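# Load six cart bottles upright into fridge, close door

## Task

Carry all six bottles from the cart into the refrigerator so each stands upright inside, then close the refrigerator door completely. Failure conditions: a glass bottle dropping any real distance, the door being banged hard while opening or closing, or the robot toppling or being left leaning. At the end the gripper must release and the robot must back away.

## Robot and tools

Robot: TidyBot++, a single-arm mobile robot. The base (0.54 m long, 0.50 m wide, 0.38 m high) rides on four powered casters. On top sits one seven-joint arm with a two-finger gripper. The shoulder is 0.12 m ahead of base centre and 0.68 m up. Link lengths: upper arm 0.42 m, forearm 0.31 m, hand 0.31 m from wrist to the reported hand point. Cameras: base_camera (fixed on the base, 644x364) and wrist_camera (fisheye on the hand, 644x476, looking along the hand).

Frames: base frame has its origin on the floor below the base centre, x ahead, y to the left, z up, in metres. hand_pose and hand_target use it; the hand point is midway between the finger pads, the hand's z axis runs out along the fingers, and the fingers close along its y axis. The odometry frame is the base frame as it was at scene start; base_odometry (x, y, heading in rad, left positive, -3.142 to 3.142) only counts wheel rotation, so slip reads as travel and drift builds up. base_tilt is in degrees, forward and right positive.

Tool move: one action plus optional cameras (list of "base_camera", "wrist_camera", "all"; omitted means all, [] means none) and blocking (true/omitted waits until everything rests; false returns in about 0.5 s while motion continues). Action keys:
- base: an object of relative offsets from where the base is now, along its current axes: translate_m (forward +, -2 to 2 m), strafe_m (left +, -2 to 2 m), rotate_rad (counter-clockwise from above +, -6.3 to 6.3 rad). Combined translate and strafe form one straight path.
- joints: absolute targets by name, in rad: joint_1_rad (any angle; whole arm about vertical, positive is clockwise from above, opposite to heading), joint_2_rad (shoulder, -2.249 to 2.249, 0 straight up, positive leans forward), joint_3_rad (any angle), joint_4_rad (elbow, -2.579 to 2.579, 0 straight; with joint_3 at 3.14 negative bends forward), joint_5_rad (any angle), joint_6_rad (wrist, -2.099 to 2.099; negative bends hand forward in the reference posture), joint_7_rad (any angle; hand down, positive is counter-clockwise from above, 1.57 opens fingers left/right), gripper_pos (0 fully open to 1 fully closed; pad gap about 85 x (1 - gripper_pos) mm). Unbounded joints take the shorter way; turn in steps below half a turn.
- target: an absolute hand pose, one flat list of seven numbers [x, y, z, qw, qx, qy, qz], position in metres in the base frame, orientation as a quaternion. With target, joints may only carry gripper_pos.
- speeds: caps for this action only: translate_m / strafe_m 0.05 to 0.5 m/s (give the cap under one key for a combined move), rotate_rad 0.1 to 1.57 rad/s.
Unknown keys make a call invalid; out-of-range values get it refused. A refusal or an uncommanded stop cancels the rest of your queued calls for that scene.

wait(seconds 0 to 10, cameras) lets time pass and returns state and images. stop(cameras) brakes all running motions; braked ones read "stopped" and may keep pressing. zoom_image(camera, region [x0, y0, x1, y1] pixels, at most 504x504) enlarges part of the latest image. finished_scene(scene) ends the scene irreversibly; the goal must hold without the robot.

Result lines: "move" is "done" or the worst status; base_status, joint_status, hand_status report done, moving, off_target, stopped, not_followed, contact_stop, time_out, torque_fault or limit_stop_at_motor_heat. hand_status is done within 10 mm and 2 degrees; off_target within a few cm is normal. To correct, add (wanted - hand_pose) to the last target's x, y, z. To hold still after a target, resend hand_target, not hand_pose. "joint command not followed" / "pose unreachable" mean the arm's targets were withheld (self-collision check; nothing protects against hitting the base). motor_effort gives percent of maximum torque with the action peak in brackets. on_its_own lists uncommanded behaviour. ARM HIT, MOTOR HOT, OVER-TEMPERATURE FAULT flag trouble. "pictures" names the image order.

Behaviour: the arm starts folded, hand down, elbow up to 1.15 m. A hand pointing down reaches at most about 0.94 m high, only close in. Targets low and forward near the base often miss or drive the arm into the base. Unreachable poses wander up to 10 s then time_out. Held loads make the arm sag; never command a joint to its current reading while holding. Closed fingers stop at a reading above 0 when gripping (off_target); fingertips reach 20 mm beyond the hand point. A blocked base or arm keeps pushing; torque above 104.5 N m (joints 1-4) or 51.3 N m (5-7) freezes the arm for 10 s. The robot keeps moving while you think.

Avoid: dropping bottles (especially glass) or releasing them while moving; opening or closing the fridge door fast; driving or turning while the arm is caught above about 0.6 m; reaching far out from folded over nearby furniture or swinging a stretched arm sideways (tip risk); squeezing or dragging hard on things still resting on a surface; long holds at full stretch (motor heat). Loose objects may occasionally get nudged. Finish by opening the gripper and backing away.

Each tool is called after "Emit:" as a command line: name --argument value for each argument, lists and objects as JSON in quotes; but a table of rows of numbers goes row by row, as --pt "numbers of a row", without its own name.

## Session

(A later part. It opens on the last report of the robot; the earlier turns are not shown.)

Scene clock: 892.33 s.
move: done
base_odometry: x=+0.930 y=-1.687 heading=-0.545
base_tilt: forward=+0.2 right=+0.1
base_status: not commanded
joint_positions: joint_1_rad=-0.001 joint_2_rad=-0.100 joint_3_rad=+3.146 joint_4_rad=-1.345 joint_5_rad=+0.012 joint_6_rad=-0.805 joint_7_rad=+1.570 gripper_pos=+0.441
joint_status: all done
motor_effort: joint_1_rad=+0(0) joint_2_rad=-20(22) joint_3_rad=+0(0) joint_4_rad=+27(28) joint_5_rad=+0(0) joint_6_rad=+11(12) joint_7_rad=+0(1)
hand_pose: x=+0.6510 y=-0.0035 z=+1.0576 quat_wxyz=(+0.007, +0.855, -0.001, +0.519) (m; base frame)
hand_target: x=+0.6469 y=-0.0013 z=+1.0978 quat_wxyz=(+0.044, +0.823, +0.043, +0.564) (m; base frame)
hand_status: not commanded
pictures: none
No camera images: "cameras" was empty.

Emit:
move --joints '{"joint_4_rad": -1.37, "joint_6_rad": -0.705}' --cameras '[]'

Emit:
move --joints '{"joint_4_rad": -1.39, "joint_6_rad": -0.685}' --cameras '["wrist_camera"]'

Scene clock: 896.27 s.
move: done
base_odometry: x=+0.930 y=-1.687 heading=-0.545
base_tilt: forward=+0.2 right=+0.1
base_status: not commanded
joint_positions: joint_1_rad=-0.001 joint_2_rad=-0.101 joint_3_rad=+3.146 joint_4_rad=-1.370 joint_5_rad=+0.012 joint_6_rad=-0.780 joint_7_rad=+1.570 gripper_pos=+0.441
joint_status: all done
motor_effort: joint_1_rad=+0(0) joint_2_rad=-21(22) joint_3_rad=+0(0) joint_4_rad=+27(28) joint_5_rad=+0(0) joint_6_rad=+11(12) joint_7_rad=+0(1)
hand_pose: x=+0.6531 y=-0.0035 z=+1.0506 quat_wxyz=(+0.007, +0.854, +0.000, +0.520) (m; base frame)
hand_target: x=+0.6496 y=-0.0008 z=+1.0904 quat_wxyz=(+0.044, +0.823, +0.044, +0.564) (m; base frame)
hand_status: not commanded
pictures: none
No camera images: "cameras" was empty.

Scene clock: 896.87 s.
move: done
base_odometry: x=+0.930 y=-1.687 heading=-0.545
base_tilt: forward=+0.2 right=+0.1
base_status: not commanded
joint_positions: joint_1_rad=-0.001 joint_2_rad=-0.102 joint_3_rad=+3.146 joint_4_rad=-1.386 joint_5_rad=+0.012 joint_6_rad=-0.756 joint_7_rad=+1.570 gripper_pos=+0.441
joint_status: all done
motor_effort: joint_1_rad=+0(0) joint_2_rad=-21(21) joint_3_rad=+0(0) joint_4_rad=+26(28) joint_5_rad=+0(1) joint_6_rad=+10(12) joint_7_rad=-1(1)
hand_pose: x=+0.6554 y=-0.0034 z=+1.0485 quat_wxyz=(+0.006, +0.852, +0.000, +0.523) (m; base frame)
hand_target: x=+0.6516 y=-0.0005 z=+1.0844 quat_wxyz=(+0.043, +0.823, +0.044, +0.564) (m; base frame)
hand_status: not commanded
pictures: wrist_camera
camera_calibration:
wrist_camera: T_world_to_cam=[[0.013128, -0.998778, 0.0476536, -0.0606218], [-0.411796, -0.0488289, -0.909967, 1.28233], [0.911181, -0.00767753, -0.411934, -0.0349902], [0, 0, 0, 1]] pos_world=[0.560737, 0.00179844, 1.15535]

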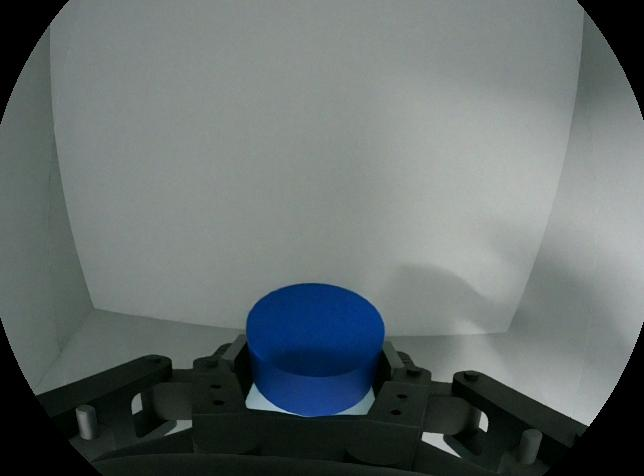

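Emit:
move --joints '{"joint_4_rad": -1.415, "joint_6_rad": -0.685}' --cameras '[]'

Scene clock: 902.57 s.
move: done
base_odometry: x=+0.930 y=-1.687 heading=-0.545
base_tilt: forward=+0.2 right=+0.2
base_status: not commanded
joint_positions: joint_1_rad=-0.001 joint_2_rad=-0.109 joint_3_rad=+3.146 joint_4_rad=-1.398 joint_5_rad=+0.012 joint_6_rad=-0.744 joint_7_rad=+1.570 gripper_pos=+0.441
joint_status: all done
motor_effort: joint_1_rad=+0(0) joint_2_rad=-19(20) joint_3_rad=+0(0) joint_4_rad=+24(26) joint_5_rad=+0(0) joint_6_rad=+9(11) joint_7_rad=-1(1)
hand_pose: x=+0.6538 y=-0.0034 z=+1.0487 quat_wxyz=(+0.006, +0.850, +0.000, +0.526) (m; base frame)
hand_target: x=+0.6510 y=-0.0005 z=+1.0697 quat_wxyz=(+0.043, +0.830, +0.045, +0.554) (m; base frame)
hand_status: not commanded
pictures: none
No camera images: "cameras" was empty.

Emit:
move --joints '{"gripper_pos": 0.1, "joint_4_rad": -1.4}' --cameras '["wrist_camera"]'

Scene clock: 909.53 s.
move: done
base_odometry: x=+0.930 y=-1.687 heading=-0.545
base_tilt: forward=+0.2 right=+0.1
base_status: not commanded
joint_positions: joint_1_rad=-0.001 joint_2_rad=-0.125 joint_3_rad=+3.146 joint_4_rad=-1.398 joint_5_rad=+0.012 joint_6_rad=-0.736 joint_7_rad=+1.570 gripper_pos=+0.100
joint_status: all done
motor_effort: joint_1_rad=+0(0) joint_2_rad=-16(21) joint_3_rad=+0(1) joint_4_rad=+22(28) joint_5_rad=+0(0) joint_6_rad=+7(10) joint_7_rad=-1(1)
hand_pose: x=+0.6491 y=-0.0034 z=+1.0593 quat_wxyz=(+0.006, +0.844, +0.000, +0.536) (m; base frame)
hand_target: x=+0.6514 y=-0.0005 z=+1.0785 quat_wxyz=(+0.043, +0.826, +0.045, +0.560) (m; base frame)
hand_status: not commanded
pictures: wrist_camera
camera_calibration:
wrist_camera: T_world_to_cam=[[0.0118786, -0.998771, 0.0481216, -0.0606959], [-0.383494, -0.0489954, -0.922243, 1.28417], [0.923467, -0.00749934, -0.383605, -0.0628125], [0, 0, 0, 1]] pos_world=[0.551199, 0.00182624, 1.16315]

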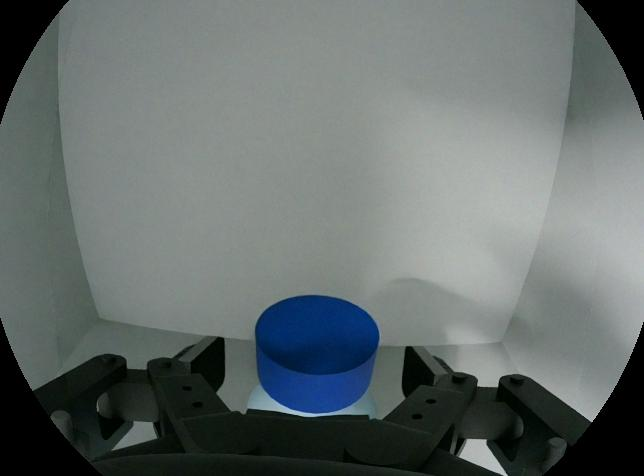

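Emit:
move --base '{"translate_m": -0.65}' --joints '{"joint_2_rad": -0.03, "joint_4_rad": -1.106, "joint_6_rad": -1.05}' --speeds '{"translate_m": 0.4}'

Scene clock: 1037.53 s.
move: done
base_odometry: x=+0.374 y=-1.350 heading=-0.545
base_tilt: forward=+0.2 right=+0.1
base_status: done
joint_positions: joint_1_rad=-0.003 joint_2_rad=-0.035 joint_3_rad=+3.146 joint_4_rad=-1.121 joint_5_rad=+0.012 joint_6_rad=-0.984 joint_7_rad=+1.570 gripper_pos=+0.100
joint_status: all done
motor_effort: joint_1_rad=+0(1) joint_2_rad=-18(21) joint_3_rad=+0(1) joint_4_rad=+21(24) joint_5_rad=+0(1) joint_6_rad=+8(9) joint_7_rad=-1(1)
hand_pose: x=+0.6558 y=-0.0030 z=+1.0998 quat_wxyz=(+0.006, +0.860, -0.001, +0.510) (m; base frame)
hand_target: x=+0.6476 y=-0.0052 z=+1.0880 quat_wxyz=(+0.043, +0.873, +0.038, +0.485) (m; base frame)
hand_status: not commanded
pictures: base_camera, wrist_camera
camera_calibration:
wrist_camera: T_world_to_cam=[[0.0137072, -0.998827, 0.0464425, -0.0616477], [-0.438756, -0.0477447, -0.897337, 1.33298], [0.898502, -0.00807703, -0.438896, 0.023719], [0, 0, 0, 1]] pos_world=[0.564385, 0.00225876, 1.2094]

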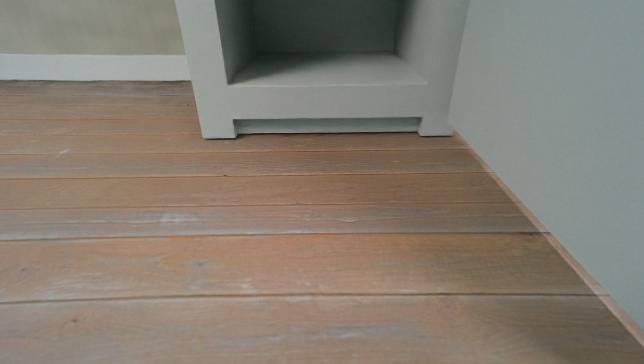

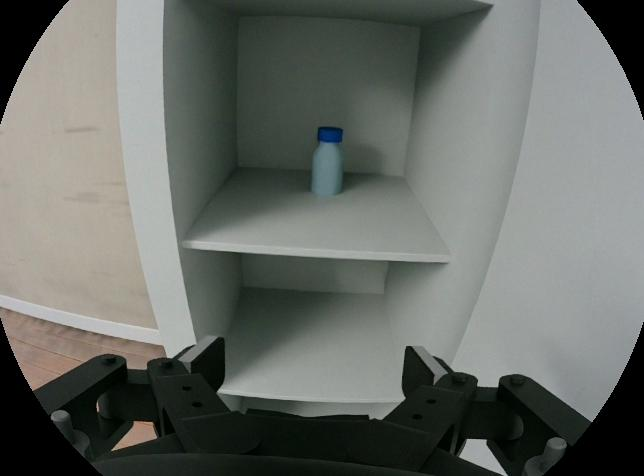

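Emit:
move --base '{"translate_m": -0.973, "strafe_m": -0.364, "rotate_rad": -0.94}' --speeds '{"translate_m": 0.5, "rotate_rad": 0.6}'

Scene clock: 1045.83 s.
move: done
base_odometry: x=-0.647 y=-1.157 heading=-1.485
base_tilt: forward=+0.2 right=+0.2
base_status: done
joint_positions: joint_1_rad=-0.010 joint_2_rad=-0.022 joint_3_rad=+3.151 joint_4_rad=-1.119 joint_5_rad=+0.067 joint_6_rad=-0.990 joint_7_rad=+1.576 gripper_pos=+0.100
joint_status: not commanded
motor_effort: joint_1_rad=+0(41) joint_2_rad=-18(23) joint_3_rad=+0(42) joint_4_rad=+21(22) joint_5_rad=+0(28) joint_6_rad=+7(8) joint_7_rad=-1(2)
hand_pose: x=+0.6603 y=-0.0162 z=+1.0928 quat_wxyz=(+0.035, +0.864, +0.004, +0.503) (m; base frame)
hand_target: x=+0.6476 y=-0.0052 z=+1.0880 quat_wxyz=(+0.043, +0.873, +0.038, +0.485) (m; base frame)
hand_status: not commanded
pictures: base_camera, wrist_camera
camera_calibration:
wrist_camera: T_world_to_cam=[[-0.00562691, -0.994976, 0.0999513, -0.12022], [-0.455104, -0.0864535, -0.886231, 1.3261], [0.89042, -0.050475, -0.452332, 0.0359004], [0, 0, 0, 1]] pos_world=[0.570873, -0.00315786, 1.20349]

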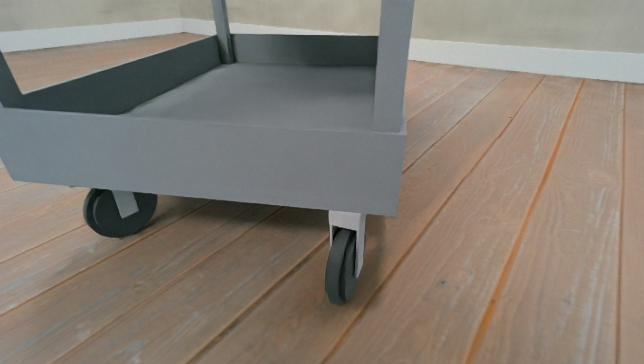

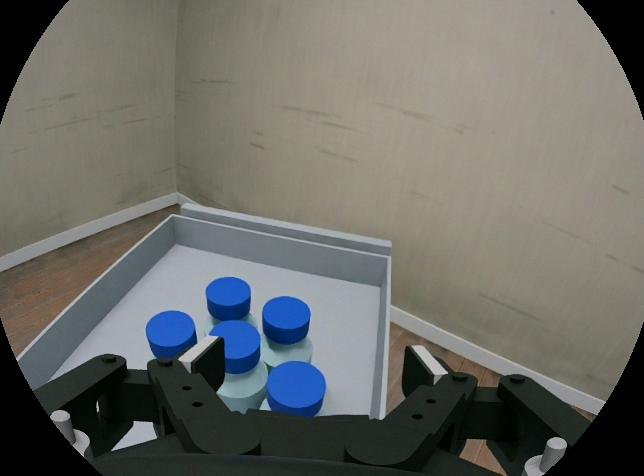

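Emit:
move --joints '{"joint_1_rad": -0.02, "joint_2_rad": -0.135, "joint_4_rad": -1.8, "joint_5_rad": -0.055, "joint_6_rad": -0.35, "gripper_pos": 0.14}'

Scene clock: 1081.87 s.
move: done
base_odometry: x=-0.647 y=-1.157 heading=-1.485
base_tilt: forward=+0.2 right=+0.2
base_status: not commanded
joint_positions: joint_1_rad=-0.010 joint_2_rad=-0.119 joint_3_rad=+3.151 joint_4_rad=-1.772 joint_5_rad=+0.014 joint_6_rad=-0.409 joint_7_rad=+1.576 gripper_pos=+0.140
joint_status: all done
motor_effort: joint_1_rad=+0(1) joint_2_rad=-16(20) joint_3_rad=+0(1) joint_4_rad=+23(24) joint_5_rad=+0(1) joint_6_rad=+7(9) joint_7_rad=-1(1)
hand_pose: x=+0.6569 y=-0.0006 z=+0.9268 quat_wxyz=(+0.006, +0.858, +0.006, +0.514) (m; base frame)
hand_target: x=+0.6563 y=+0.0157 z=+0.9356 quat_wxyz=(-0.009, +0.845, +0.017, +0.534) (m; base frame)
hand_status: not commanded
pictures: base_camera, wrist_camera
camera_calibration:
wrist_camera: T_world_to_cam=[[0.0250896, -0.998231, 0.0538946, -0.065651], [-0.430981, -0.059445, -0.900401, 1.17608], [0.902012, -0.000636862, -0.431711, -0.0620601], [0, 0, 0, 1]] pos_world=[0.564493, 0.00433737, 1.03569]

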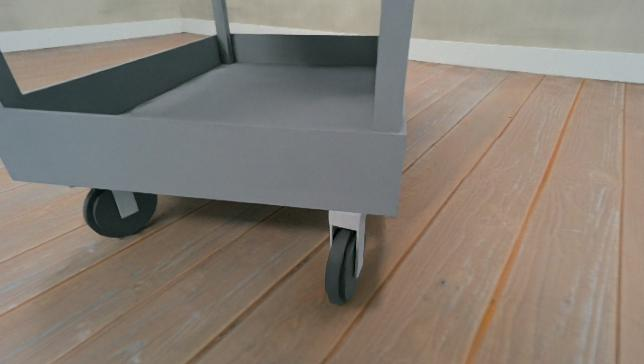

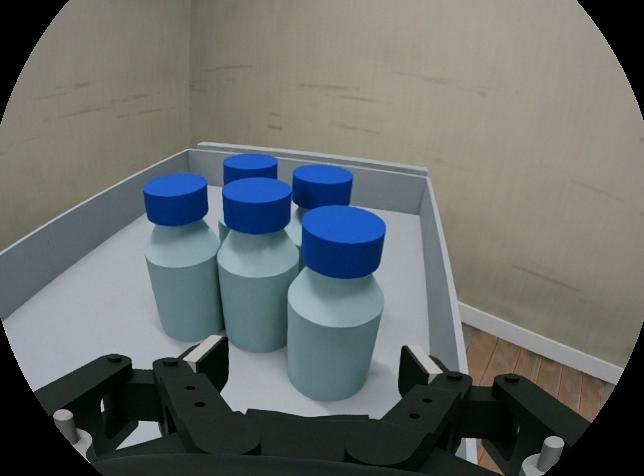

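Emit:
move --base '{"translate_m": 0.093, "strafe_m": -0.0155}' --speeds '{"translate_m": 0.12}' --cameras '["wrist_camera"]'

Scene clock: 1105.13 s.
move: done
base_odometry: x=-0.655 y=-1.251 heading=-1.485
base_tilt: forward=+0.2 right=+0.1
base_status: done
joint_positions: joint_1_rad=-0.010 joint_2_rad=-0.129 joint_3_rad=+3.151 joint_4_rad=-1.774 joint_5_rad=+0.013 joint_6_rad=-0.405 joint_7_rad=+1.576 gripper_pos=+0.140
joint_status: not commanded
motor_effort: joint_1_rad=+0(0) joint_2_rad=-17(19) joint_3_rad=+0(1) joint_4_rad=+23(24) joint_5_rad=+0(1) joint_6_rad=+8(8) joint_7_rad=+0(1)
hand_pose: x=+0.6548 y=-0.0005 z=+0.9325 quat_wxyz=(+0.006, +0.855, +0.006, +0.519) (m; base frame)
hand_target: x=+0.6563 y=+0.0157 z=+0.9356 quat_wxyz=(-0.009, +0.845, +0.017, +0.534) (m; base frame)
hand_status: not commanded
pictures: wrist_camera
camera_calibration:
wrist_camera: T_world_to_cam=[[0.0243952, -0.998286, 0.0531982, -0.0646975], [-0.419664, -0.0585245, -0.905791, 1.17792], [0.907352, -0.000228414, -0.420372, -0.0718305], [0, 0, 0, 1]] pos_world=[0.561082, 0.00433394, 1.04019]

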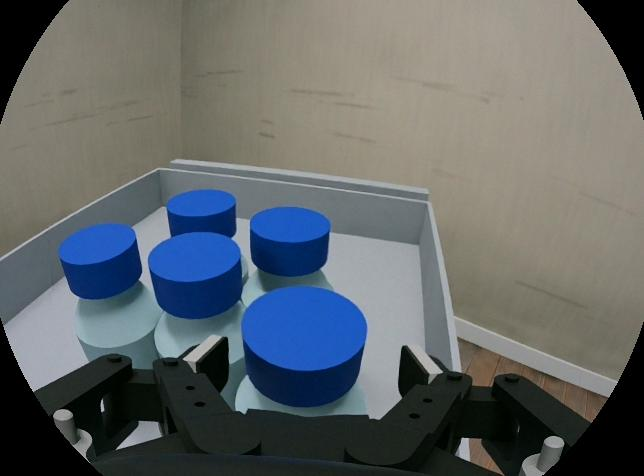

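Emit:
move --base '{"translate_m": 0.009, "strafe_m": 0.004}' --speeds '{"translate_m": 0.12}' --cameras '[]'

Emit:
move --joints '{"gripper_pos": 0.6}' --cameras '["wrist_camera"]'

Scene clock: 1112.30 s.
move: done
base_odometry: x=-0.650 y=-1.260 heading=-1.486
base_tilt: forward=+0.2 right=+0.1
base_status: done
joint_positions: joint_1_rad=-0.010 joint_2_rad=-0.129 joint_3_rad=+3.151 joint_4_rad=-1.774 joint_5_rad=+0.012 joint_6_rad=-0.404 joint_7_rad=+1.576 gripper_pos=+0.140
joint_status: not commanded
motor_effort: joint_1_rad=+0(1) joint_2_rad=-16(20) joint_3_rad=+0(2) joint_4_rad=+23(23) joint_5_rad=+0(0) joint_6_rad=+8(8) joint_7_rad=+0(1)
hand_pose: x=+0.6548 y=-0.0002 z=+0.9327 quat_wxyz=(+0.006, +0.854, +0.006, +0.520) (m; base frame)
hand_target: x=+0.6563 y=+0.0157 z=+0.9356 quat_wxyz=(-0.009, +0.845, +0.017, +0.534) (m; base frame)
hand_status: not commanded
pictures: none
No camera images: "cameras" was empty.

Scene clock: 1113.10 s.
move: off_target
base_odometry: x=-0.650 y=-1.260 heading=-1.486
base_tilt: forward=+0.2 right=+0.1
base_status: not commanded
joint_positions: joint_1_rad=-0.010 joint_2_rad=-0.130 joint_3_rad=+3.150 joint_4_rad=-1.775 joint_5_rad=+0.012 joint_6_rad=-0.402 joint_7_rad=+1.576 gripper_pos=+0.441
joint_status: gripper_pos off_target (ended at +0.441, target +0.600)
motor_effort: joint_1_rad=+0(1) joint_2_rad=-16(17) joint_3_rad=+0(1) joint_4_rad=+23(24) joint_5_rad=+0(1) joint_6_rad=+7(9) joint_7_rad=-1(1)
hand_pose: x=+0.6548 y=+0.0001 z=+0.9333 quat_wxyz=(+0.005, +0.854, +0.006, +0.521) (m; base frame)
hand_target: x=+0.6563 y=+0.0157 z=+0.9356 quat_wxyz=(-0.009, +0.845, +0.017, +0.534) (m; base frame)
hand_status: not commanded
pictures: wrist_camera
camera_calibration:
wrist_camera: T_world_to_cam=[[0.0249583, -0.998337, 0.0519643, -0.0633292], [-0.417002, -0.057639, -0.907076, 1.17808], [0.908563, 0.000969863, -0.417747, -0.0747358], [0, 0, 0, 1]] pos_world=[0.560743, 0.00475187, 1.04068]

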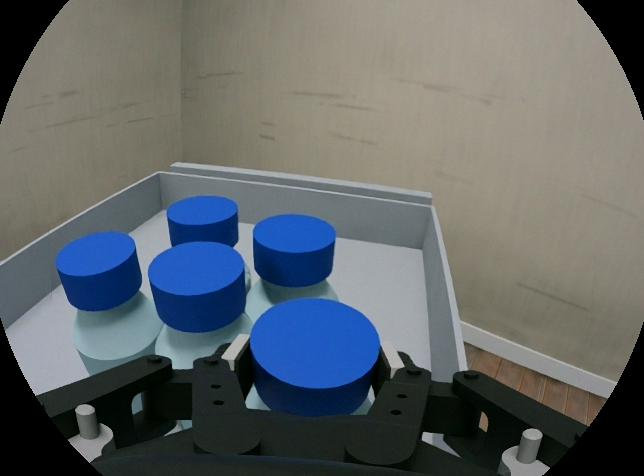

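Emit:
move --joints '{"joint_4_rad": -1.763, "joint_6_rad": -0.464}' --cameras '[]'

Emit:
move --joints '{"joint_4_rad": -1.4, "joint_6_rad": -0.83}' --cameras '["wrist_camera"]'

Emit:
move --base '{"translate_m": -0.3}' --joints '{"joint_2_rad": -0.072, "joint_4_rad": -1.084, "joint_6_rad": -1.015}' --speeds '{"translate_m": 0.4}' --cameras '["wrist_camera"]'

Scene clock: 1156.60 s.
move: done
base_odometry: x=-0.650 y=-1.260 heading=-1.486
base_tilt: forward=+0.2 right=+0.1
base_status: not commanded
joint_positions: joint_1_rad=-0.010 joint_2_rad=-0.130 joint_3_rad=+3.150 joint_4_rad=-1.758 joint_5_rad=+0.012 joint_6_rad=-0.437 joint_7_rad=+1.576 gripper_pos=+0.441
joint_status: all done
motor_effort: joint_1_rad=+0(0) joint_2_rad=-16(17) joint_3_rad=+0(1) joint_4_rad=+22(23) joint_5_rad=+0(0) joint_6_rad=+6(7) joint_7_rad=-1(1)
hand_pose: x=+0.6525 y=+0.0000 z=+0.9334 quat_wxyz=(+0.005, +0.859, +0.006, +0.513) (m; base frame)
hand_target: x=+0.6460 y=+0.0173 z=+0.9260 quat_wxyz=(-0.011, +0.865, +0.020, +0.501) (m; base frame)
hand_status: not commanded
pictures: none
No camera images: "cameras" was empty.

Scene clock: 1158.13 s.
move: done
base_odometry: x=-0.650 y=-1.260 heading=-1.486
base_tilt: forward=+0.2 right=+0.2
base_status: not commanded
joint_positions: joint_1_rad=-0.010 joint_2_rad=-0.116 joint_3_rad=+3.150 joint_4_rad=-1.434 joint_5_rad=+0.011 joint_6_rad=-0.777 joint_7_rad=+1.576 gripper_pos=+0.441
joint_status: all done
motor_effort: joint_1_rad=+0(0) joint_2_rad=-19(22) joint_3_rad=+0(0) joint_4_rad=+26(29) joint_5_rad=+0(0) joint_6_rad=+10(12) joint_7_rad=+0(1)
hand_pose: x=+0.6443 y=-0.0010 z=+1.0226 quat_wxyz=(+0.006, +0.866, +0.004, +0.500) (m; base frame)
hand_target: x=+0.6313 y=+0.0220 z=+1.0379 quat_wxyz=(-0.015, +0.865, +0.029, +0.500) (m; base frame)
hand_status: not commanded
pictures: wrist_camera
camera_calibration:
wrist_camera: T_world_to_cam=[[0.0232294, -0.998456, 0.0504579, -0.0662174], [-0.460728, -0.055484, -0.885805, 1.26108], [0.887237, -0.00267062, -0.461305, 0.0304484], [0, 0, 0, 1]] pos_world=[0.555538, 0.00393597, 1.13446]

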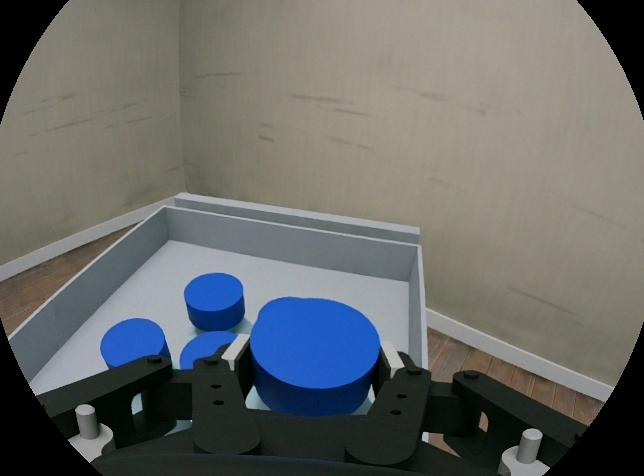

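Scene clock: 1160.30 s.
move: done
base_odometry: x=-0.676 y=-0.961 heading=-1.486
base_tilt: forward=+0.2 right=+0.1
base_status: done
joint_positions: joint_1_rad=-0.010 joint_2_rad=-0.059 joint_3_rad=+3.150 joint_4_rad=-1.116 joint_5_rad=+0.010 joint_6_rad=-0.968 joint_7_rad=+1.576 gripper_pos=+0.441
joint_status: all done
motor_effort: joint_1_rad=+0(1) joint_2_rad=-20(24) joint_3_rad=+0(1) joint_4_rad=+24(28) joint_5_rad=+0(1) joint_6_rad=+10(12) joint_7_rad=-1(1)
hand_pose: x=+0.6479 y=-0.0007 z=+1.1197 quat_wxyz=(+0.006, +0.848, +0.003, +0.530) (m; base frame)
hand_target: x=+0.6343 y=+0.0240 z=+1.1314 quat_wxyz=(-0.015, +0.848, +0.034, +0.529) (m; base frame)
hand_status: not commanded
pictures: wrist_camera
camera_calibration:
wrist_camera: T_world_to_cam=[[0.0187658, -0.998573, 0.0499964, -0.0674788], [-0.397663, -0.0533342, -0.91598, 1.3417], [0.91734, -0.00269264, -0.398097, -0.0183014], [0, 0, 0, 1]] pos_world=[0.551598, 0.00412657, 1.22506]

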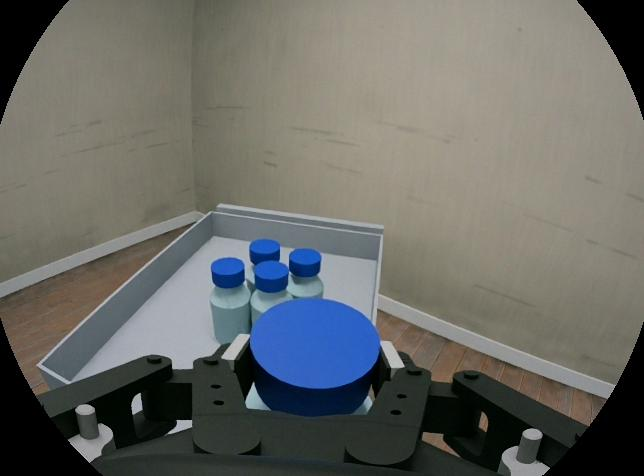

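Emit:
move --base '{"translate_m": 0.556, "strafe_m": 1.122, "rotate_rad": 0.941}' --speeds '{"strafe_m": 0.5, "rotate_rad": 0.8}'

Scene clock: 1169.90 s.
move: done
base_odometry: x=+0.490 y=-1.419 heading=-0.544
base_tilt: forward=+0.2 right=+0.1
base_status: done
joint_positions: joint_1_rad=-0.011 joint_2_rad=-0.046 joint_3_rad=+3.145 joint_4_rad=-1.116 joint_5_rad=+0.002 joint_6_rad=-0.969 joint_7_rad=+1.576 gripper_pos=+0.441
joint_status: not commanded
motor_effort: joint_1_rad=+0(4) joint_2_rad=-20(24) joint_3_rad=+0(5) joint_4_rad=+25(26) joint_5_rad=+0(2) joint_6_rad=+10(11) joint_7_rad=-1(1)
hand_pose: x=+0.6532 y=+0.0048 z=+1.1126 quat_wxyz=(+0.000, +0.852, +0.005, +0.524) (m; base frame)
hand_target: x=+0.6343 y=+0.0240 z=+1.1314 quat_wxyz=(-0.015, +0.848, +0.034, +0.529) (m; base frame)
hand_status: not commanded
pictures: base_camera, wrist_camera
camera_calibration:
wrist_camera: T_world_to_cam=[[0.0294105, -0.998619, 0.0435232, -0.0615025], [-0.409982, -0.0517625, -0.910624, 1.33966], [0.911619, 0.00893814, -0.410938, -0.00796481], [0, 0, 0, 1]] pos_world=[0.558304, 0.00799757, 1.21933]

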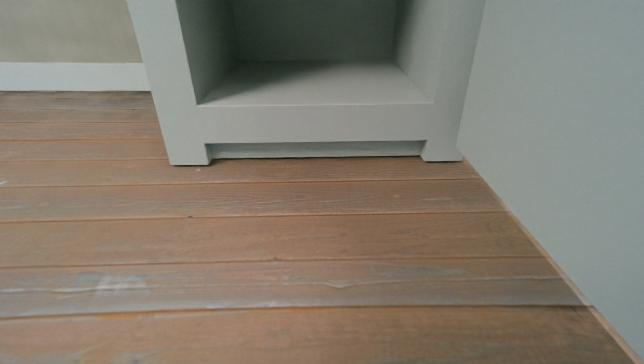

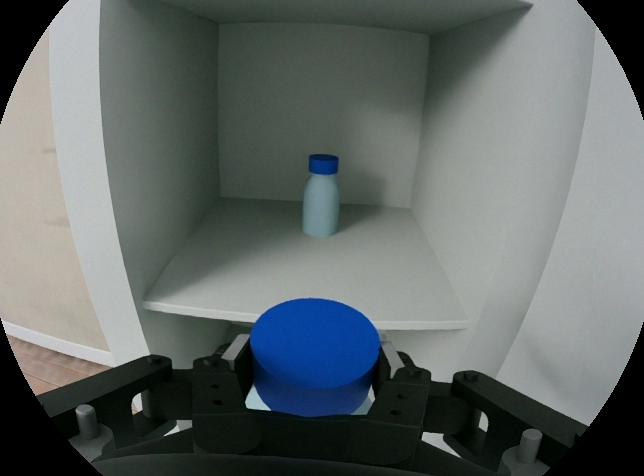

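Emit:
zoom_image --camera "base_camera" --region '[130, 100, 530, 260]'

Scaled by 1.260.

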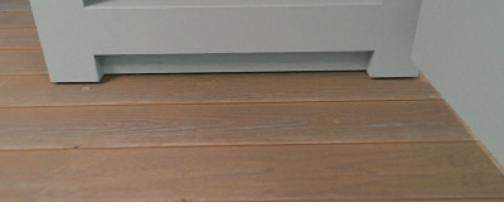

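Emit:
move --base '{"translate_m": 0.508, "strafe_m": 0.03}' --joints '{"joint_1_rad": 0.265}' --speeds '{"translate_m": 0.25}'

Scene clock: 1245.33 s.
move: done
base_odometry: x=+0.940 y=-1.657 heading=-0.544
base_tilt: forward=+0.2 right=+0.1
base_status: done
joint_positions: joint_1_rad=+0.244 joint_2_rad=-0.046 joint_3_rad=+3.148 joint_4_rad=-1.115 joint_5_rad=+0.002 joint_6_rad=-0.971 joint_7_rad=+1.576 gripper_pos=+0.441
joint_status: all done
motor_effort: joint_1_rad=+0(2) joint_2_rad=-20(24) joint_3_rad=+0(2) joint_4_rad=+25(26) joint_5_rad=+0(1) joint_6_rad=+11(12) joint_7_rad=-1(1)
hand_pose: x=+0.6364 y=-0.1315 z=+1.1126 quat_wxyz=(+0.068, +0.846, -0.104, +0.519) (m; base frame)
hand_target: x=+0.6202 y=-0.1219 z=+1.1314 quat_wxyz=(+0.061, +0.844, -0.086, +0.526) (m; base frame)
hand_status: not commanded
pictures: base_camera, wrist_camera
camera_calibration:
wrist_camera: T_world_to_cam=[[-0.226041, -0.973157, 0.0432545, -0.0308774], [-0.410254, 0.0548304, -0.910322, 1.33962], [0.883514, -0.223515, -0.411635, -0.00334168], [0, 0, 0, 1]] pos_world=[0.545555, -0.104247, 1.21944]

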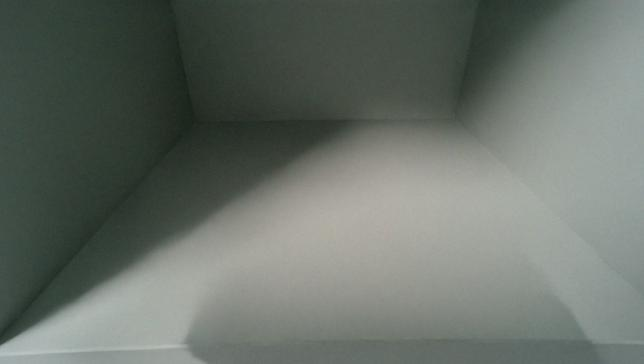

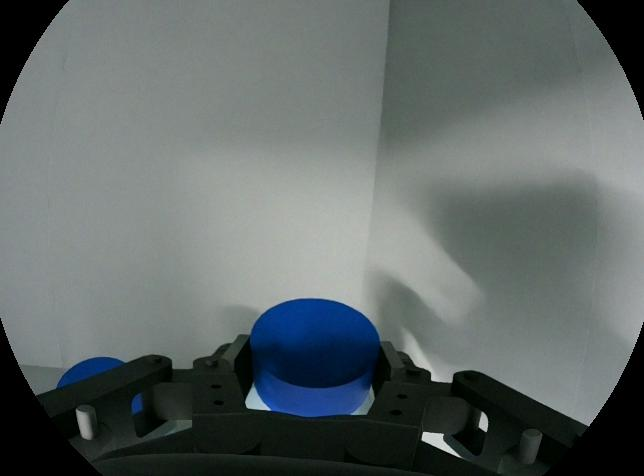

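Emit:
move --joints '{"joint_2_rad": -0.13, "joint_4_rad": -1.31, "joint_6_rad": -0.75}' --cameras '[]'

Emit:
move --joints '{"joint_4_rad": -1.335, "joint_6_rad": -0.725}' --cameras '[]'

Scene clock: 1256.57 s.
move: done
base_odometry: x=+0.940 y=-1.657 heading=-0.544
base_tilt: forward=+0.2 right=+0.1
base_status: not commanded
joint_positions: joint_1_rad=+0.244 joint_2_rad=-0.092 joint_3_rad=+3.148 joint_4_rad=-1.306 joint_5_rad=+0.002 joint_6_rad=-0.828 joint_7_rad=+1.576 gripper_pos=+0.441
joint_status: all done
motor_effort: joint_1_rad=+0(0) joint_2_rad=-20(22) joint_3_rad=+0(0) joint_4_rad=+26(28) joint_5_rad=+0(1) joint_6_rad=+10(11) joint_7_rad=-1(1)
hand_pose: x=+0.6359 y=-0.1314 z=+1.0696 quat_wxyz=(+0.067, +0.846, -0.104, +0.519) (m; base frame)
hand_target: x=+0.6309 y=-0.1279 z=+1.1096 quat_wxyz=(+0.068, +0.817, -0.090, +0.566) (m; base frame)
hand_status: not commanded
pictures: none
No camera images: "cameras" was empty.

Scene clock: 1257.20 s.
move: done
base_odometry: x=+0.940 y=-1.657 heading=-0.544
base_tilt: forward=+0.2 right=+0.2
base_status: not commanded
joint_positions: joint_1_rad=+0.244 joint_2_rad=-0.097 joint_3_rad=+3.148 joint_4_rad=-1.330 joint_5_rad=+0.002 joint_6_rad=-0.798 joint_7_rad=+1.576 gripper_pos=+0.441
joint_status: all done
motor_effort: joint_1_rad=+0(0) joint_2_rad=-20(22) joint_3_rad=+0(0) joint_4_rad=+26(27) joint_5_rad=+0(0) joint_6_rad=+10(11) joint_7_rad=-1(1)
hand_pose: x=+0.6373 y=-0.1318 z=+1.0664 quat_wxyz=(+0.068, +0.843, -0.104, +0.523) (m; base frame)
hand_target: x=+0.6336 y=-0.1289 z=+1.1023 quat_wxyz=(+0.068, +0.817, -0.090, +0.566) (m; base frame)
hand_status: not commanded
pictures: none
No camera images: "cameras" was empty.

Emit:
move --joints '{"joint_4_rad": -1.36, "joint_6_rad": -0.71}' --cameras '[]'

Emit:
move --joints '{"joint_4_rad": -1.38, "joint_6_rad": -0.71}' --cameras '[]'

Scene clock: 1260.93 s.
move: done
base_odometry: x=+0.940 y=-1.657 heading=-0.544
base_tilt: forward=+0.2 right=+0.1
base_status: not commanded
joint_positions: joint_1_rad=+0.244 joint_2_rad=-0.099 joint_3_rad=+3.148 joint_4_rad=-1.353 joint_5_rad=+0.002 joint_6_rad=-0.780 joint_7_rad=+1.576 gripper_pos=+0.441
joint_status: all done
motor_effort: joint_1_rad=+0(0) joint_2_rad=-19(20) joint_3_rad=+0(1) joint_4_rad=+25(27) joint_5_rad=+0(0) joint_6_rad=+10(11) joint_7_rad=-1(1)
hand_pose: x=+0.6383 y=-0.1320 z=+1.0590 quat_wxyz=(+0.068, +0.844, -0.104, +0.521) (m; base frame)
hand_target: x=+0.6351 y=-0.1296 z=+1.0921 quat_wxyz=(+0.068, +0.820, -0.091, +0.562) (m; base frame)
hand_status: not commanded
pictures: none
No camera images: "cameras" was empty.

Scene clock: 1261.50 s.
move: done
base_odometry: x=+0.940 y=-1.657 heading=-0.544
base_tilt: forward=+0.2 right=+0.1
base_status: not commanded
joint_positions: joint_1_rad=+0.244 joint_2_rad=-0.104 joint_3_rad=+3.148 joint_4_rad=-1.363 joint_5_rad=+0.002 joint_6_rad=-0.771 joint_7_rad=+1.576 gripper_pos=+0.441
joint_status: all done
motor_effort: joint_1_rad=+0(0) joint_2_rad=-18(20) joint_3_rad=+0(0) joint_4_rad=+24(26) joint_5_rad=+0(0) joint_6_rad=+9(10) joint_7_rad=-1(1)
hand_pose: x=+0.6372 y=-0.1317 z=+1.0590 quat_wxyz=(+0.068, +0.843, -0.104, +0.524) (m; base frame)
hand_target: x=+0.6349 y=-0.1295 z=+1.0804 quat_wxyz=(+0.066, +0.825, -0.092, +0.554) (m; base frame)
hand_status: not commanded
pictures: none
No camera images: "cameras" was empty.

Emit:
move --joints '{"gripper_pos": 0.1, "joint_4_rad": -1.37}' --cameras '["wrist_camera"]'

Emit:
move --base '{"translate_m": -0.65, "strafe_m": 0.12}' --joints '{"joint_2_rad": -0.03, "joint_4_rad": -1.106, "joint_6_rad": -1.05}' --speeds '{"translate_m": 0.4}'

Scene clock: 1335.97 s.
move: done
base_odometry: x=+0.940 y=-1.657 heading=-0.544
base_tilt: forward=+0.2 right=+0.2
base_status: not commanded
joint_positions: joint_1_rad=+0.244 joint_2_rad=-0.119 joint_3_rad=+3.148 joint_4_rad=-1.363 joint_5_rad=+0.002 joint_6_rad=-0.760 joint_7_rad=+1.576 gripper_pos=+0.100
joint_status: all done
motor_effort: joint_1_rad=+0(0) joint_2_rad=-15(20) joint_3_rad=+0(0) joint_4_rad=+22(26) joint_5_rad=+0(0) joint_6_rad=+8(10) joint_7_rad=-1(1)
hand_pose: x=+0.6331 y=-0.1307 z=+1.0696 quat_wxyz=(+0.069, +0.836, -0.103, +0.534) (m; base frame)
hand_target: x=+0.6350 y=-0.1295 z=+1.0862 quat_wxyz=(+0.067, +0.822, -0.091, +0.558) (m; base frame)
hand_status: not commanded
pictures: wrist_camera
camera_calibration:
wrist_camera: T_world_to_cam=[[-0.227133, -0.972881, 0.0437315, -0.0287818], [-0.378784, 0.0468848, -0.924297, 1.29305], [0.897181, -0.226503, -0.379161, -0.0617132], [0, 0, 0, 1]] pos_world=[0.538618, -0.102604, 1.17302]

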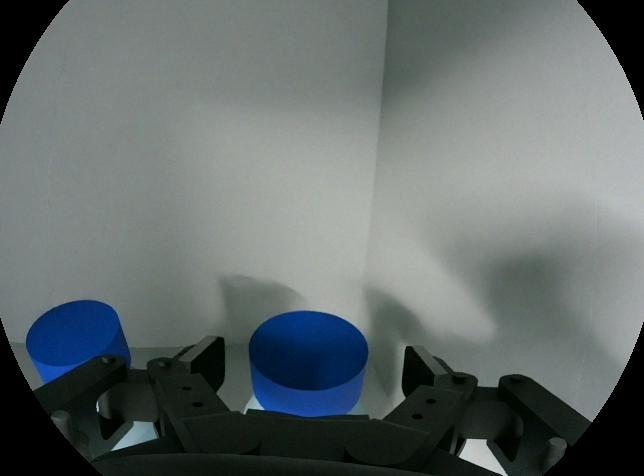

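Scene clock: 1338.80 s.
move: done
base_odometry: x=+0.446 y=-1.217 heading=-0.544
base_tilt: forward=+0.2 right=+0.2
base_status: done
joint_positions: joint_1_rad=+0.245 joint_2_rad=-0.035 joint_3_rad=+3.148 joint_4_rad=-1.120 joint_5_rad=+0.002 joint_6_rad=-0.984 joint_7_rad=+1.576 gripper_pos=+0.100
joint_status: all done
motor_effort: joint_1_rad=+0(1) joint_2_rad=-18(21) joint_3_rad=+0(1) joint_4_rad=+21(24) joint_5_rad=+0(1) joint_6_rad=+7(9) joint_7_rad=-1(1)
hand_pose: x=+0.6391 y=-0.1326 z=+1.1005 quat_wxyz=(+0.066, +0.853, -0.105, +0.507) (m; base frame)
hand_target: x=+0.6327 y=-0.1249 z=+1.0879 quat_wxyz=(+0.054, +0.869, -0.089, +0.484) (m; base frame)
hand_status: not commanded
pictures: base_camera, wrist_camera
camera_calibration:
wrist_camera: T_world_to_cam=[[-0.225657, -0.973272, 0.0426603, -0.0304374], [-0.43554, 0.0616182, -0.898058, 1.33332], [0.871426, -0.221233, -0.437804, 0.025903], [0, 0, 0, 1]] pos_world=[0.551271, -0.10605, 1.21003]

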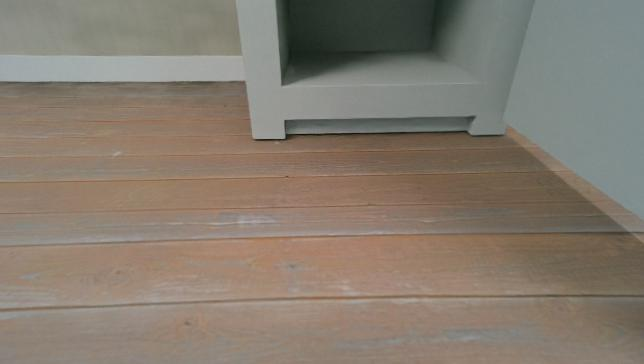

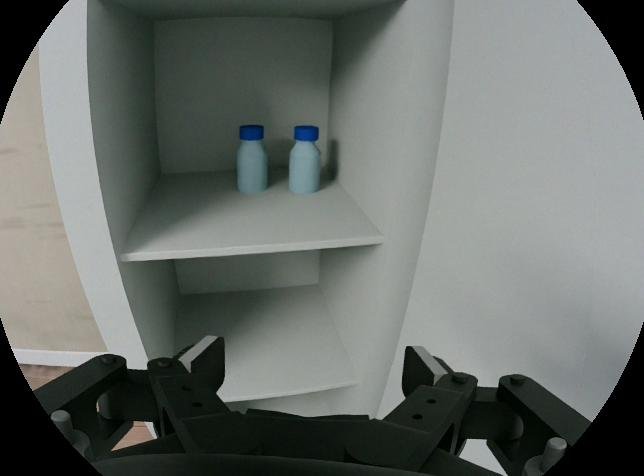

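Emit:
move --base '{"translate_m": -0.194, "strafe_m": -0.345, "rotate_rad": -1.841}' --joints '{"joint_1_rad": -0.03, "joint_2_rad": -0.45, "joint_4_rad": -1.43, "joint_6_rad": -1.2}' --speeds '{"rotate_rad": 1.0}' --cameras '["base_camera"]'

Emit:
move --joints '{"joint_2_rad": -0.03, "joint_4_rad": -1.106, "joint_6_rad": -0.93}'

Scene clock: 1352.83 s.
move: done
base_odometry: x=+0.101 y=-1.412 heading=-2.385
base_tilt: forward=+0.2 right=+0.1
base_status: done
joint_positions: joint_1_rad=-0.007 joint_2_rad=-0.442 joint_3_rad=+3.150 joint_4_rad=-1.404 joint_5_rad=-0.047 joint_6_rad=-1.131 joint_7_rad=+1.576 gripper_pos=+0.100
joint_status: all done
motor_effort: joint_1_rad=+0(20) joint_2_rad=-3(21) joint_3_rad=+0(24) joint_4_rad=+20(22) joint_5_rad=-1(19) joint_6_rad=+8(11) joint_7_rad=+0(1)
hand_pose: x=+0.4667 y=+0.0131 z=+1.0869 quat_wxyz=(-0.024, +0.866, +0.003, +0.500) (m; base frame)
hand_target: x=+0.4516 y=+0.0254 z=+1.0581 quat_wxyz=(-0.019, +0.885, +0.043, +0.463) (m; base frame)
hand_status: not commanded
pictures: base_camera

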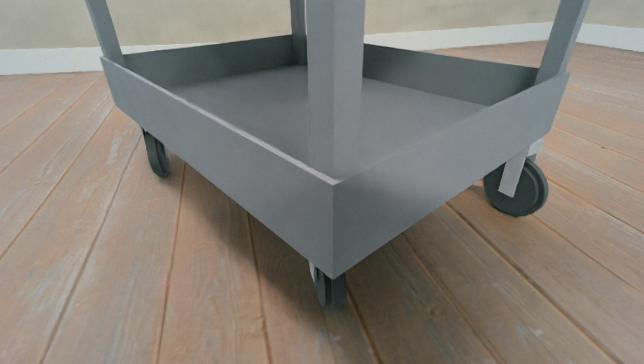

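Scene clock: 1354.63 s.
move: done
base_odometry: x=+0.101 y=-1.412 heading=-2.385
base_tilt: forward=+0.2 right=+0.2
base_status: not commanded
joint_positions: joint_1_rad=-0.007 joint_2_rad=-0.026 joint_3_rad=+3.150 joint_4_rad=-1.124 joint_5_rad=-0.047 joint_6_rad=-0.987 joint_7_rad=+1.576 gripper_pos=+0.100
joint_status: all done
motor_effort: joint_1_rad=+0(0) joint_2_rad=-19(20) joint_3_rad=+0(1) joint_4_rad=+21(22) joint_5_rad=+0(1) joint_6_rad=+7(8) joint_7_rad=-1(1)
hand_pose: x=+0.6589 y=+0.0129 z=+1.0929 quat_wxyz=(-0.022, +0.863, +0.000, +0.504) (m; base frame)
hand_target: x=+0.6646 y=+0.0292 z=+1.1207 quat_wxyz=(-0.017, +0.842, +0.036, +0.538) (m; base frame)
hand_status: not commanded
pictures: base_camera, wrist_camera
camera_calibration:
wrist_camera: T_world_to_cam=[[0.045198, -0.998977, -0.00162262, -0.0137131], [-0.450815, -0.0189473, -0.892416, 1.33108], [0.891472, 0.041067, -0.45121, 0.0355329], [0, 0, 0, 1]] pos_world=[0.569012, 0.010062, 1.20388]

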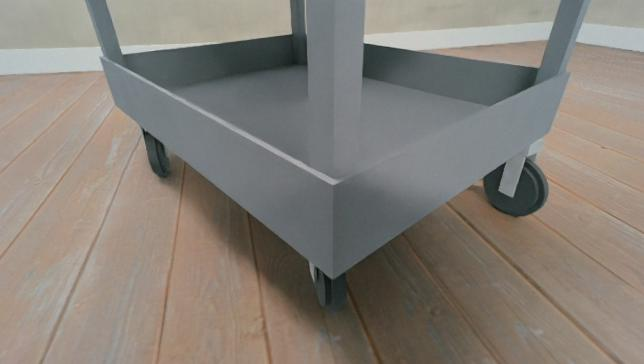

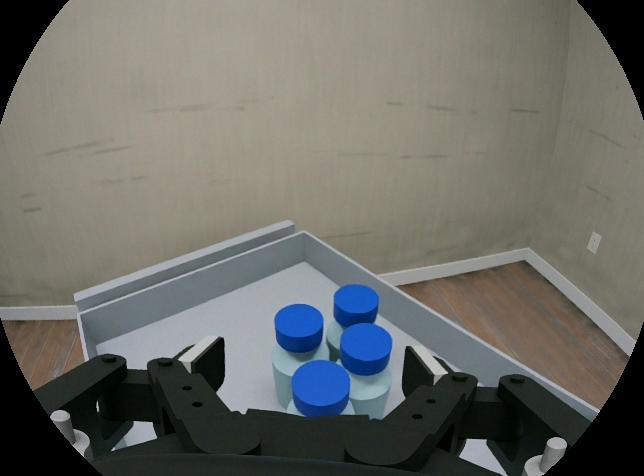

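Emit:
move --joints '{"joint_1_rad": -0.02, "joint_2_rad": -0.135, "joint_4_rad": -1.8, "joint_5_rad": 0.065, "joint_6_rad": -0.35, "gripper_pos": 0.14}' --cameras '["wrist_camera"]'

Scene clock: 1374.23 s.
move: done
base_odometry: x=+0.101 y=-1.412 heading=-2.385
base_tilt: forward=+0.2 right=+0.1
base_status: not commanded
joint_positions: joint_1_rad=-0.007 joint_2_rad=-0.119 joint_3_rad=+3.150 joint_4_rad=-1.773 joint_5_rad=-0.004 joint_6_rad=-0.409 joint_7_rad=+1.576 gripper_pos=+0.140
joint_status: all done
motor_effort: joint_1_rad=+0(1) joint_2_rad=-17(19) joint_3_rad=+0(0) joint_4_rad=+23(24) joint_5_rad=+0(1) joint_6_rad=+7(9) joint_7_rad=-1(1)
hand_pose: x=+0.6569 y=+0.0010 z=+0.9268 quat_wxyz=(+0.000, +0.858, +0.000, +0.514) (m; base frame)
hand_target: x=+0.6565 y=+0.0029 z=+0.9356 quat_wxyz=(+0.039, +0.844, +0.054, +0.533) (m; base frame)
hand_status: not commanded
pictures: wrist_camera
camera_calibration:
wrist_camera: T_world_to_cam=[[0.0224514, -0.999082, 0.036489, -0.0461986], [-0.431107, -0.0426054, -0.901295, 1.17703], [0.902022, 0.00450464, -0.431667, -0.0620943], [0, 0, 0, 1]] pos_world=[0.564473, 0.00427139, 1.03573]

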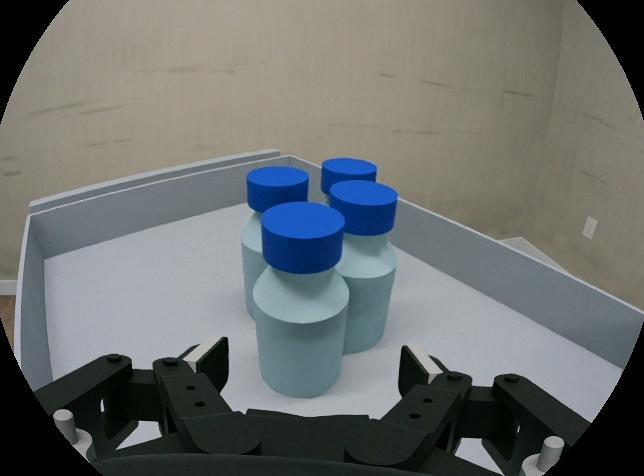

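Emit:
move --base '{"translate_m": 0.1035, "strafe_m": 0.0115}' --speeds '{"translate_m": 0.15}' --cameras '["wrist_camera"]'

Scene clock: 1390.93 s.
move: done
base_odometry: x=+0.034 y=-1.492 heading=-2.385
base_tilt: forward=+0.2 right=+0.1
base_status: done
joint_positions: joint_1_rad=-0.007 joint_2_rad=-0.129 joint_3_rad=+3.150 joint_4_rad=-1.774 joint_5_rad=-0.003 joint_6_rad=-0.404 joint_7_rad=+1.576 gripper_pos=+0.140
joint_status: not commanded
motor_effort: joint_1_rad=+0(1) joint_2_rad=-16(19) joint_3_rad=+0(1) joint_4_rad=+23(23) joint_5_rad=+0(0) joint_6_rad=+7(8) joint_7_rad=+0(1)
hand_pose: x=+0.6548 y=+0.0009 z=+0.9322 quat_wxyz=(+0.000, +0.855, +0.001, +0.519) (m; base frame)
hand_target: x=+0.6565 y=+0.0029 z=+0.9356 quat_wxyz=(+0.039, +0.844, +0.054, +0.533) (m; base frame)
hand_status: not commanded
pictures: wrist_camera
camera_calibration:
wrist_camera: T_world_to_cam=[[0.0220624, -0.999051, 0.0375581, -0.0472021], [-0.419718, -0.043352, -0.906619, 1.17853], [0.907386, 0.00423832, -0.420276, -0.0720237], [0, 0, 0, 1]] pos_world=[0.561043, 0.00423938, 1.03998]

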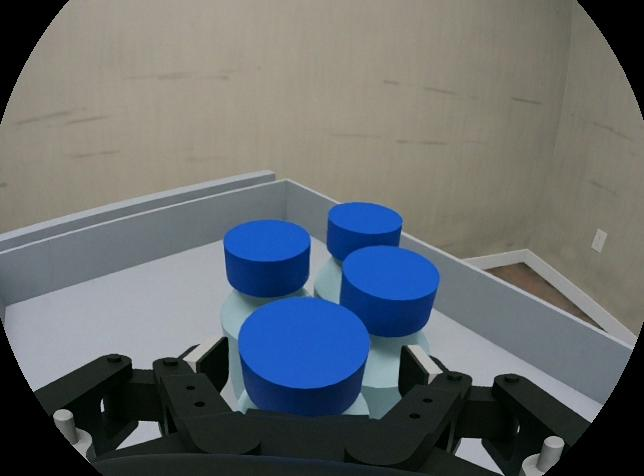

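Emit:
move --base '{"strafe_m": 0.004}' --joints '{"gripper_pos": 0.6}' --cameras '[]'

Emit:
move --joints '{"joint_4_rad": -1.763, "joint_6_rad": -0.464}' --cameras '["wrist_camera"]'

Scene clock: 1398.00 s.
move: off_target
base_odometry: x=+0.036 y=-1.494 heading=-2.385
base_tilt: forward=+0.2 right=+0.1
base_status: done
joint_positions: joint_1_rad=-0.007 joint_2_rad=-0.130 joint_3_rad=+3.148 joint_4_rad=-1.775 joint_5_rad=-0.001 joint_6_rad=-0.402 joint_7_rad=+1.576 gripper_pos=+0.442
joint_status: gripper_pos off_target (ended at +0.442, target +0.600)
motor_effort: joint_1_rad=+1(3) joint_2_rad=-15(18) joint_3_rad=+1(3) joint_4_rad=+22(25) joint_5_rad=+0(1) joint_6_rad=+8(10) joint_7_rad=-1(1)
hand_pose: x=+0.6546 y=+0.0020 z=+0.9328 quat_wxyz=(+0.000, +0.854, +0.002, +0.520) (m; base frame)
hand_target: x=+0.6565 y=+0.0029 z=+0.9356 quat_wxyz=(+0.039, +0.844, +0.054, +0.533) (m; base frame)
hand_status: not commanded
pictures: none
No camera images: "cameras" was empty.

Scene clock: 1398.67 s.
move: done
base_odometry: x=+0.036 y=-1.494 heading=-2.385
base_tilt: forward=+0.2 right=+0.1
base_status: not commanded
joint_positions: joint_1_rad=-0.007 joint_2_rad=-0.130 joint_3_rad=+3.148 joint_4_rad=-1.759 joint_5_rad=-0.001 joint_6_rad=-0.436 joint_7_rad=+1.576 gripper_pos=+0.442
joint_status: all done
motor_effort: joint_1_rad=+0(1) joint_2_rad=-16(17) joint_3_rad=+0(1) joint_4_rad=+22(23) joint_5_rad=+0(1) joint_6_rad=+6(8) joint_7_rad=+0(1)
hand_pose: x=+0.6523 y=+0.0019 z=+0.9329 quat_wxyz=(+0.000, +0.859, +0.002, +0.512) (m; base frame)
hand_target: x=+0.6463 y=+0.0006 z=+0.9260 quat_wxyz=(+0.039, +0.864, +0.053, +0.500) (m; base frame)
hand_status: not commanded
pictures: wrist_camera
camera_calibration:
wrist_camera: T_world_to_cam=[[0.0251528, -0.998894, 0.0397146, -0.0502217], [-0.434052, -0.0466995, -0.899677, 1.18106], [0.900537, 0.00539121, -0.434746, -0.0515158], [0, 0, 0, 1]] pos_world=[0.560295, 0.00526635, 1.04217]

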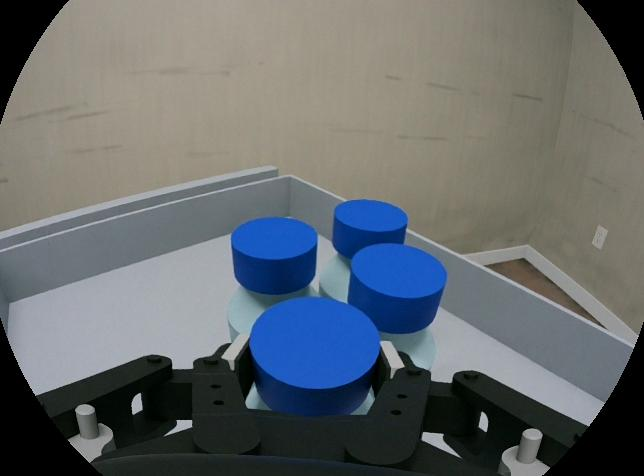

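Emit:
move --joints '{"joint_4_rad": -1.4, "joint_6_rad": -0.83}' --cameras '[]'

Emit:
move --base '{"translate_m": -0.25}' --joints '{"joint_2_rad": -0.455, "joint_4_rad": -1.415, "joint_6_rad": -1.185}' --speeds '{"translate_m": 0.3}' --cameras '["wrist_camera"]'

Scene clock: 1447.57 s.
move: done
base_odometry: x=+0.036 y=-1.494 heading=-2.385
base_tilt: forward=+0.2 right=+0.1
base_status: not commanded
joint_positions: joint_1_rad=-0.007 joint_2_rad=-0.113 joint_3_rad=+3.148 joint_4_rad=-1.435 joint_5_rad=-0.001 joint_6_rad=-0.779 joint_7_rad=+1.576 gripper_pos=+0.442
joint_status: all done
motor_effort: joint_1_rad=+0(0) joint_2_rad=-20(22) joint_3_rad=+0(0) joint_4_rad=+27(30) joint_5_rad=+0(0) joint_6_rad=+10(11) joint_7_rad=-1(1)
hand_pose: x=+0.6446 y=+0.0019 z=+1.0198 quat_wxyz=(+0.000, +0.868, +0.003, +0.497) (m; base frame)
hand_target: x=+0.6317 y=-0.0056 z=+1.0380 quat_wxyz=(+0.044, +0.865, +0.042, +0.499) (m; base frame)
hand_status: not commanded
pictures: none
No camera images: "cameras" was empty.

Scene clock: 1449.47 s.
move: done
base_odometry: x=+0.219 y=-1.323 heading=-2.386
base_tilt: forward=+0.2 right=+0.1
base_status: done
joint_positions: joint_1_rad=-0.007 joint_2_rad=-0.444 joint_3_rad=+3.148 joint_4_rad=-1.435 joint_5_rad=+0.001 joint_6_rad=-1.137 joint_7_rad=+1.576 gripper_pos=+0.442
joint_status: all done
motor_effort: joint_1_rad=+0(1) joint_2_rad=-5(25) joint_3_rad=+0(2) joint_4_rad=+24(28) joint_5_rad=+0(1) joint_6_rad=+10(12) joint_7_rad=+0(1)
hand_pose: x=+0.4654 y=+0.0007 z=+1.0693 quat_wxyz=(+0.000, +0.874, +0.002, +0.485) (m; base frame)
hand_target: x=+0.4529 y=-0.0126 z=+1.0714 quat_wxyz=(+0.043, +0.877, +0.032, +0.477) (m; base frame)
hand_status: not commanded
pictures: wrist_camera
camera_calibration:
wrist_camera: T_world_to_cam=[[0.0278324, -0.9989, 0.0377267, -0.0512327], [-0.489506, -0.0465261, -0.870758, 1.21744], [0.871556, 0.00576782, -0.490263, 0.248969], [0, 0, 0, 1]] pos_world=[0.380381, 0.00403047, 1.18409]

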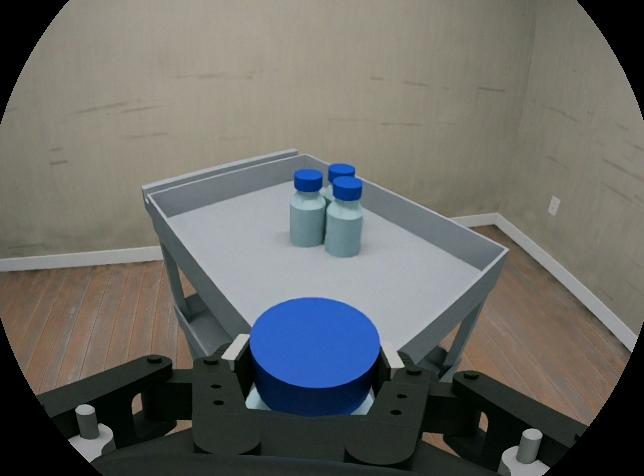

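Emit:
move --base '{"translate_m": -0.105, "strafe_m": 0.052, "rotate_rad": 1.842}' --speeds '{"rotate_rad": 0.9}'

Scene clock: 1462.07 s.
move: done
base_odometry: x=+0.331 y=-1.289 heading=-0.544
base_tilt: forward=+0.2 right=+0.1
base_status: done
joint_positions: joint_1_rad=-0.007 joint_2_rad=-0.443 joint_3_rad=+3.144 joint_4_rad=-1.435 joint_5_rad=+0.009 joint_6_rad=-1.140 joint_7_rad=+1.576 gripper_pos=+0.442
joint_status: not commanded
motor_effort: joint_1_rad=+0(1) joint_2_rad=-5(8) joint_3_rad=+0(2) joint_4_rad=+24(25) joint_5_rad=+0(2) joint_6_rad=+11(11) joint_7_rad=-1(1)
hand_pose: x=+0.4654 y=+0.0003 z=+1.0682 quat_wxyz=(+0.004, +0.875, +0.004, +0.484) (m; base frame)
hand_target: x=+0.4529 y=-0.0126 z=+1.0714 quat_wxyz=(+0.043, +0.877, +0.032, +0.477) (m; base frame)
hand_status: not commanded
pictures: base_camera, wrist_camera
camera_calibration:
wrist_camera: T_world_to_cam=[[0.0271462, -0.998573, 0.0459797, -0.0600696], [-0.49274, -0.0533873, -0.868537, 1.21563], [0.869753, 0.000921487, -0.493487, 0.252682], [0, 0, 0, 1]] pos_world=[0.380848, 0.00468225, 1.18328]

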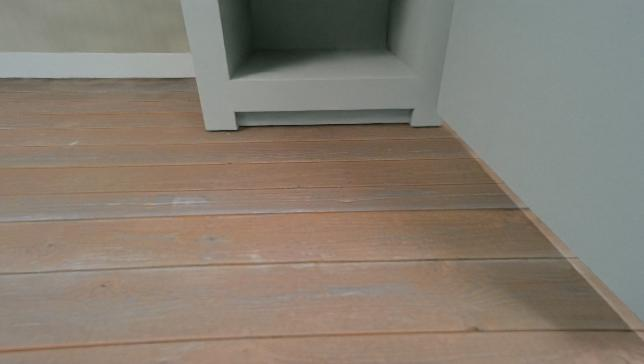

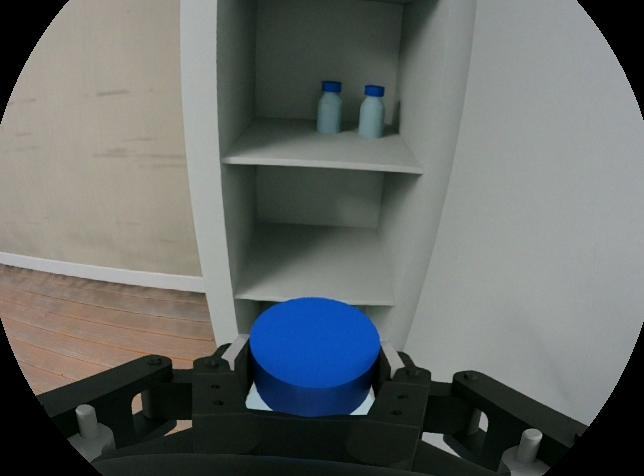

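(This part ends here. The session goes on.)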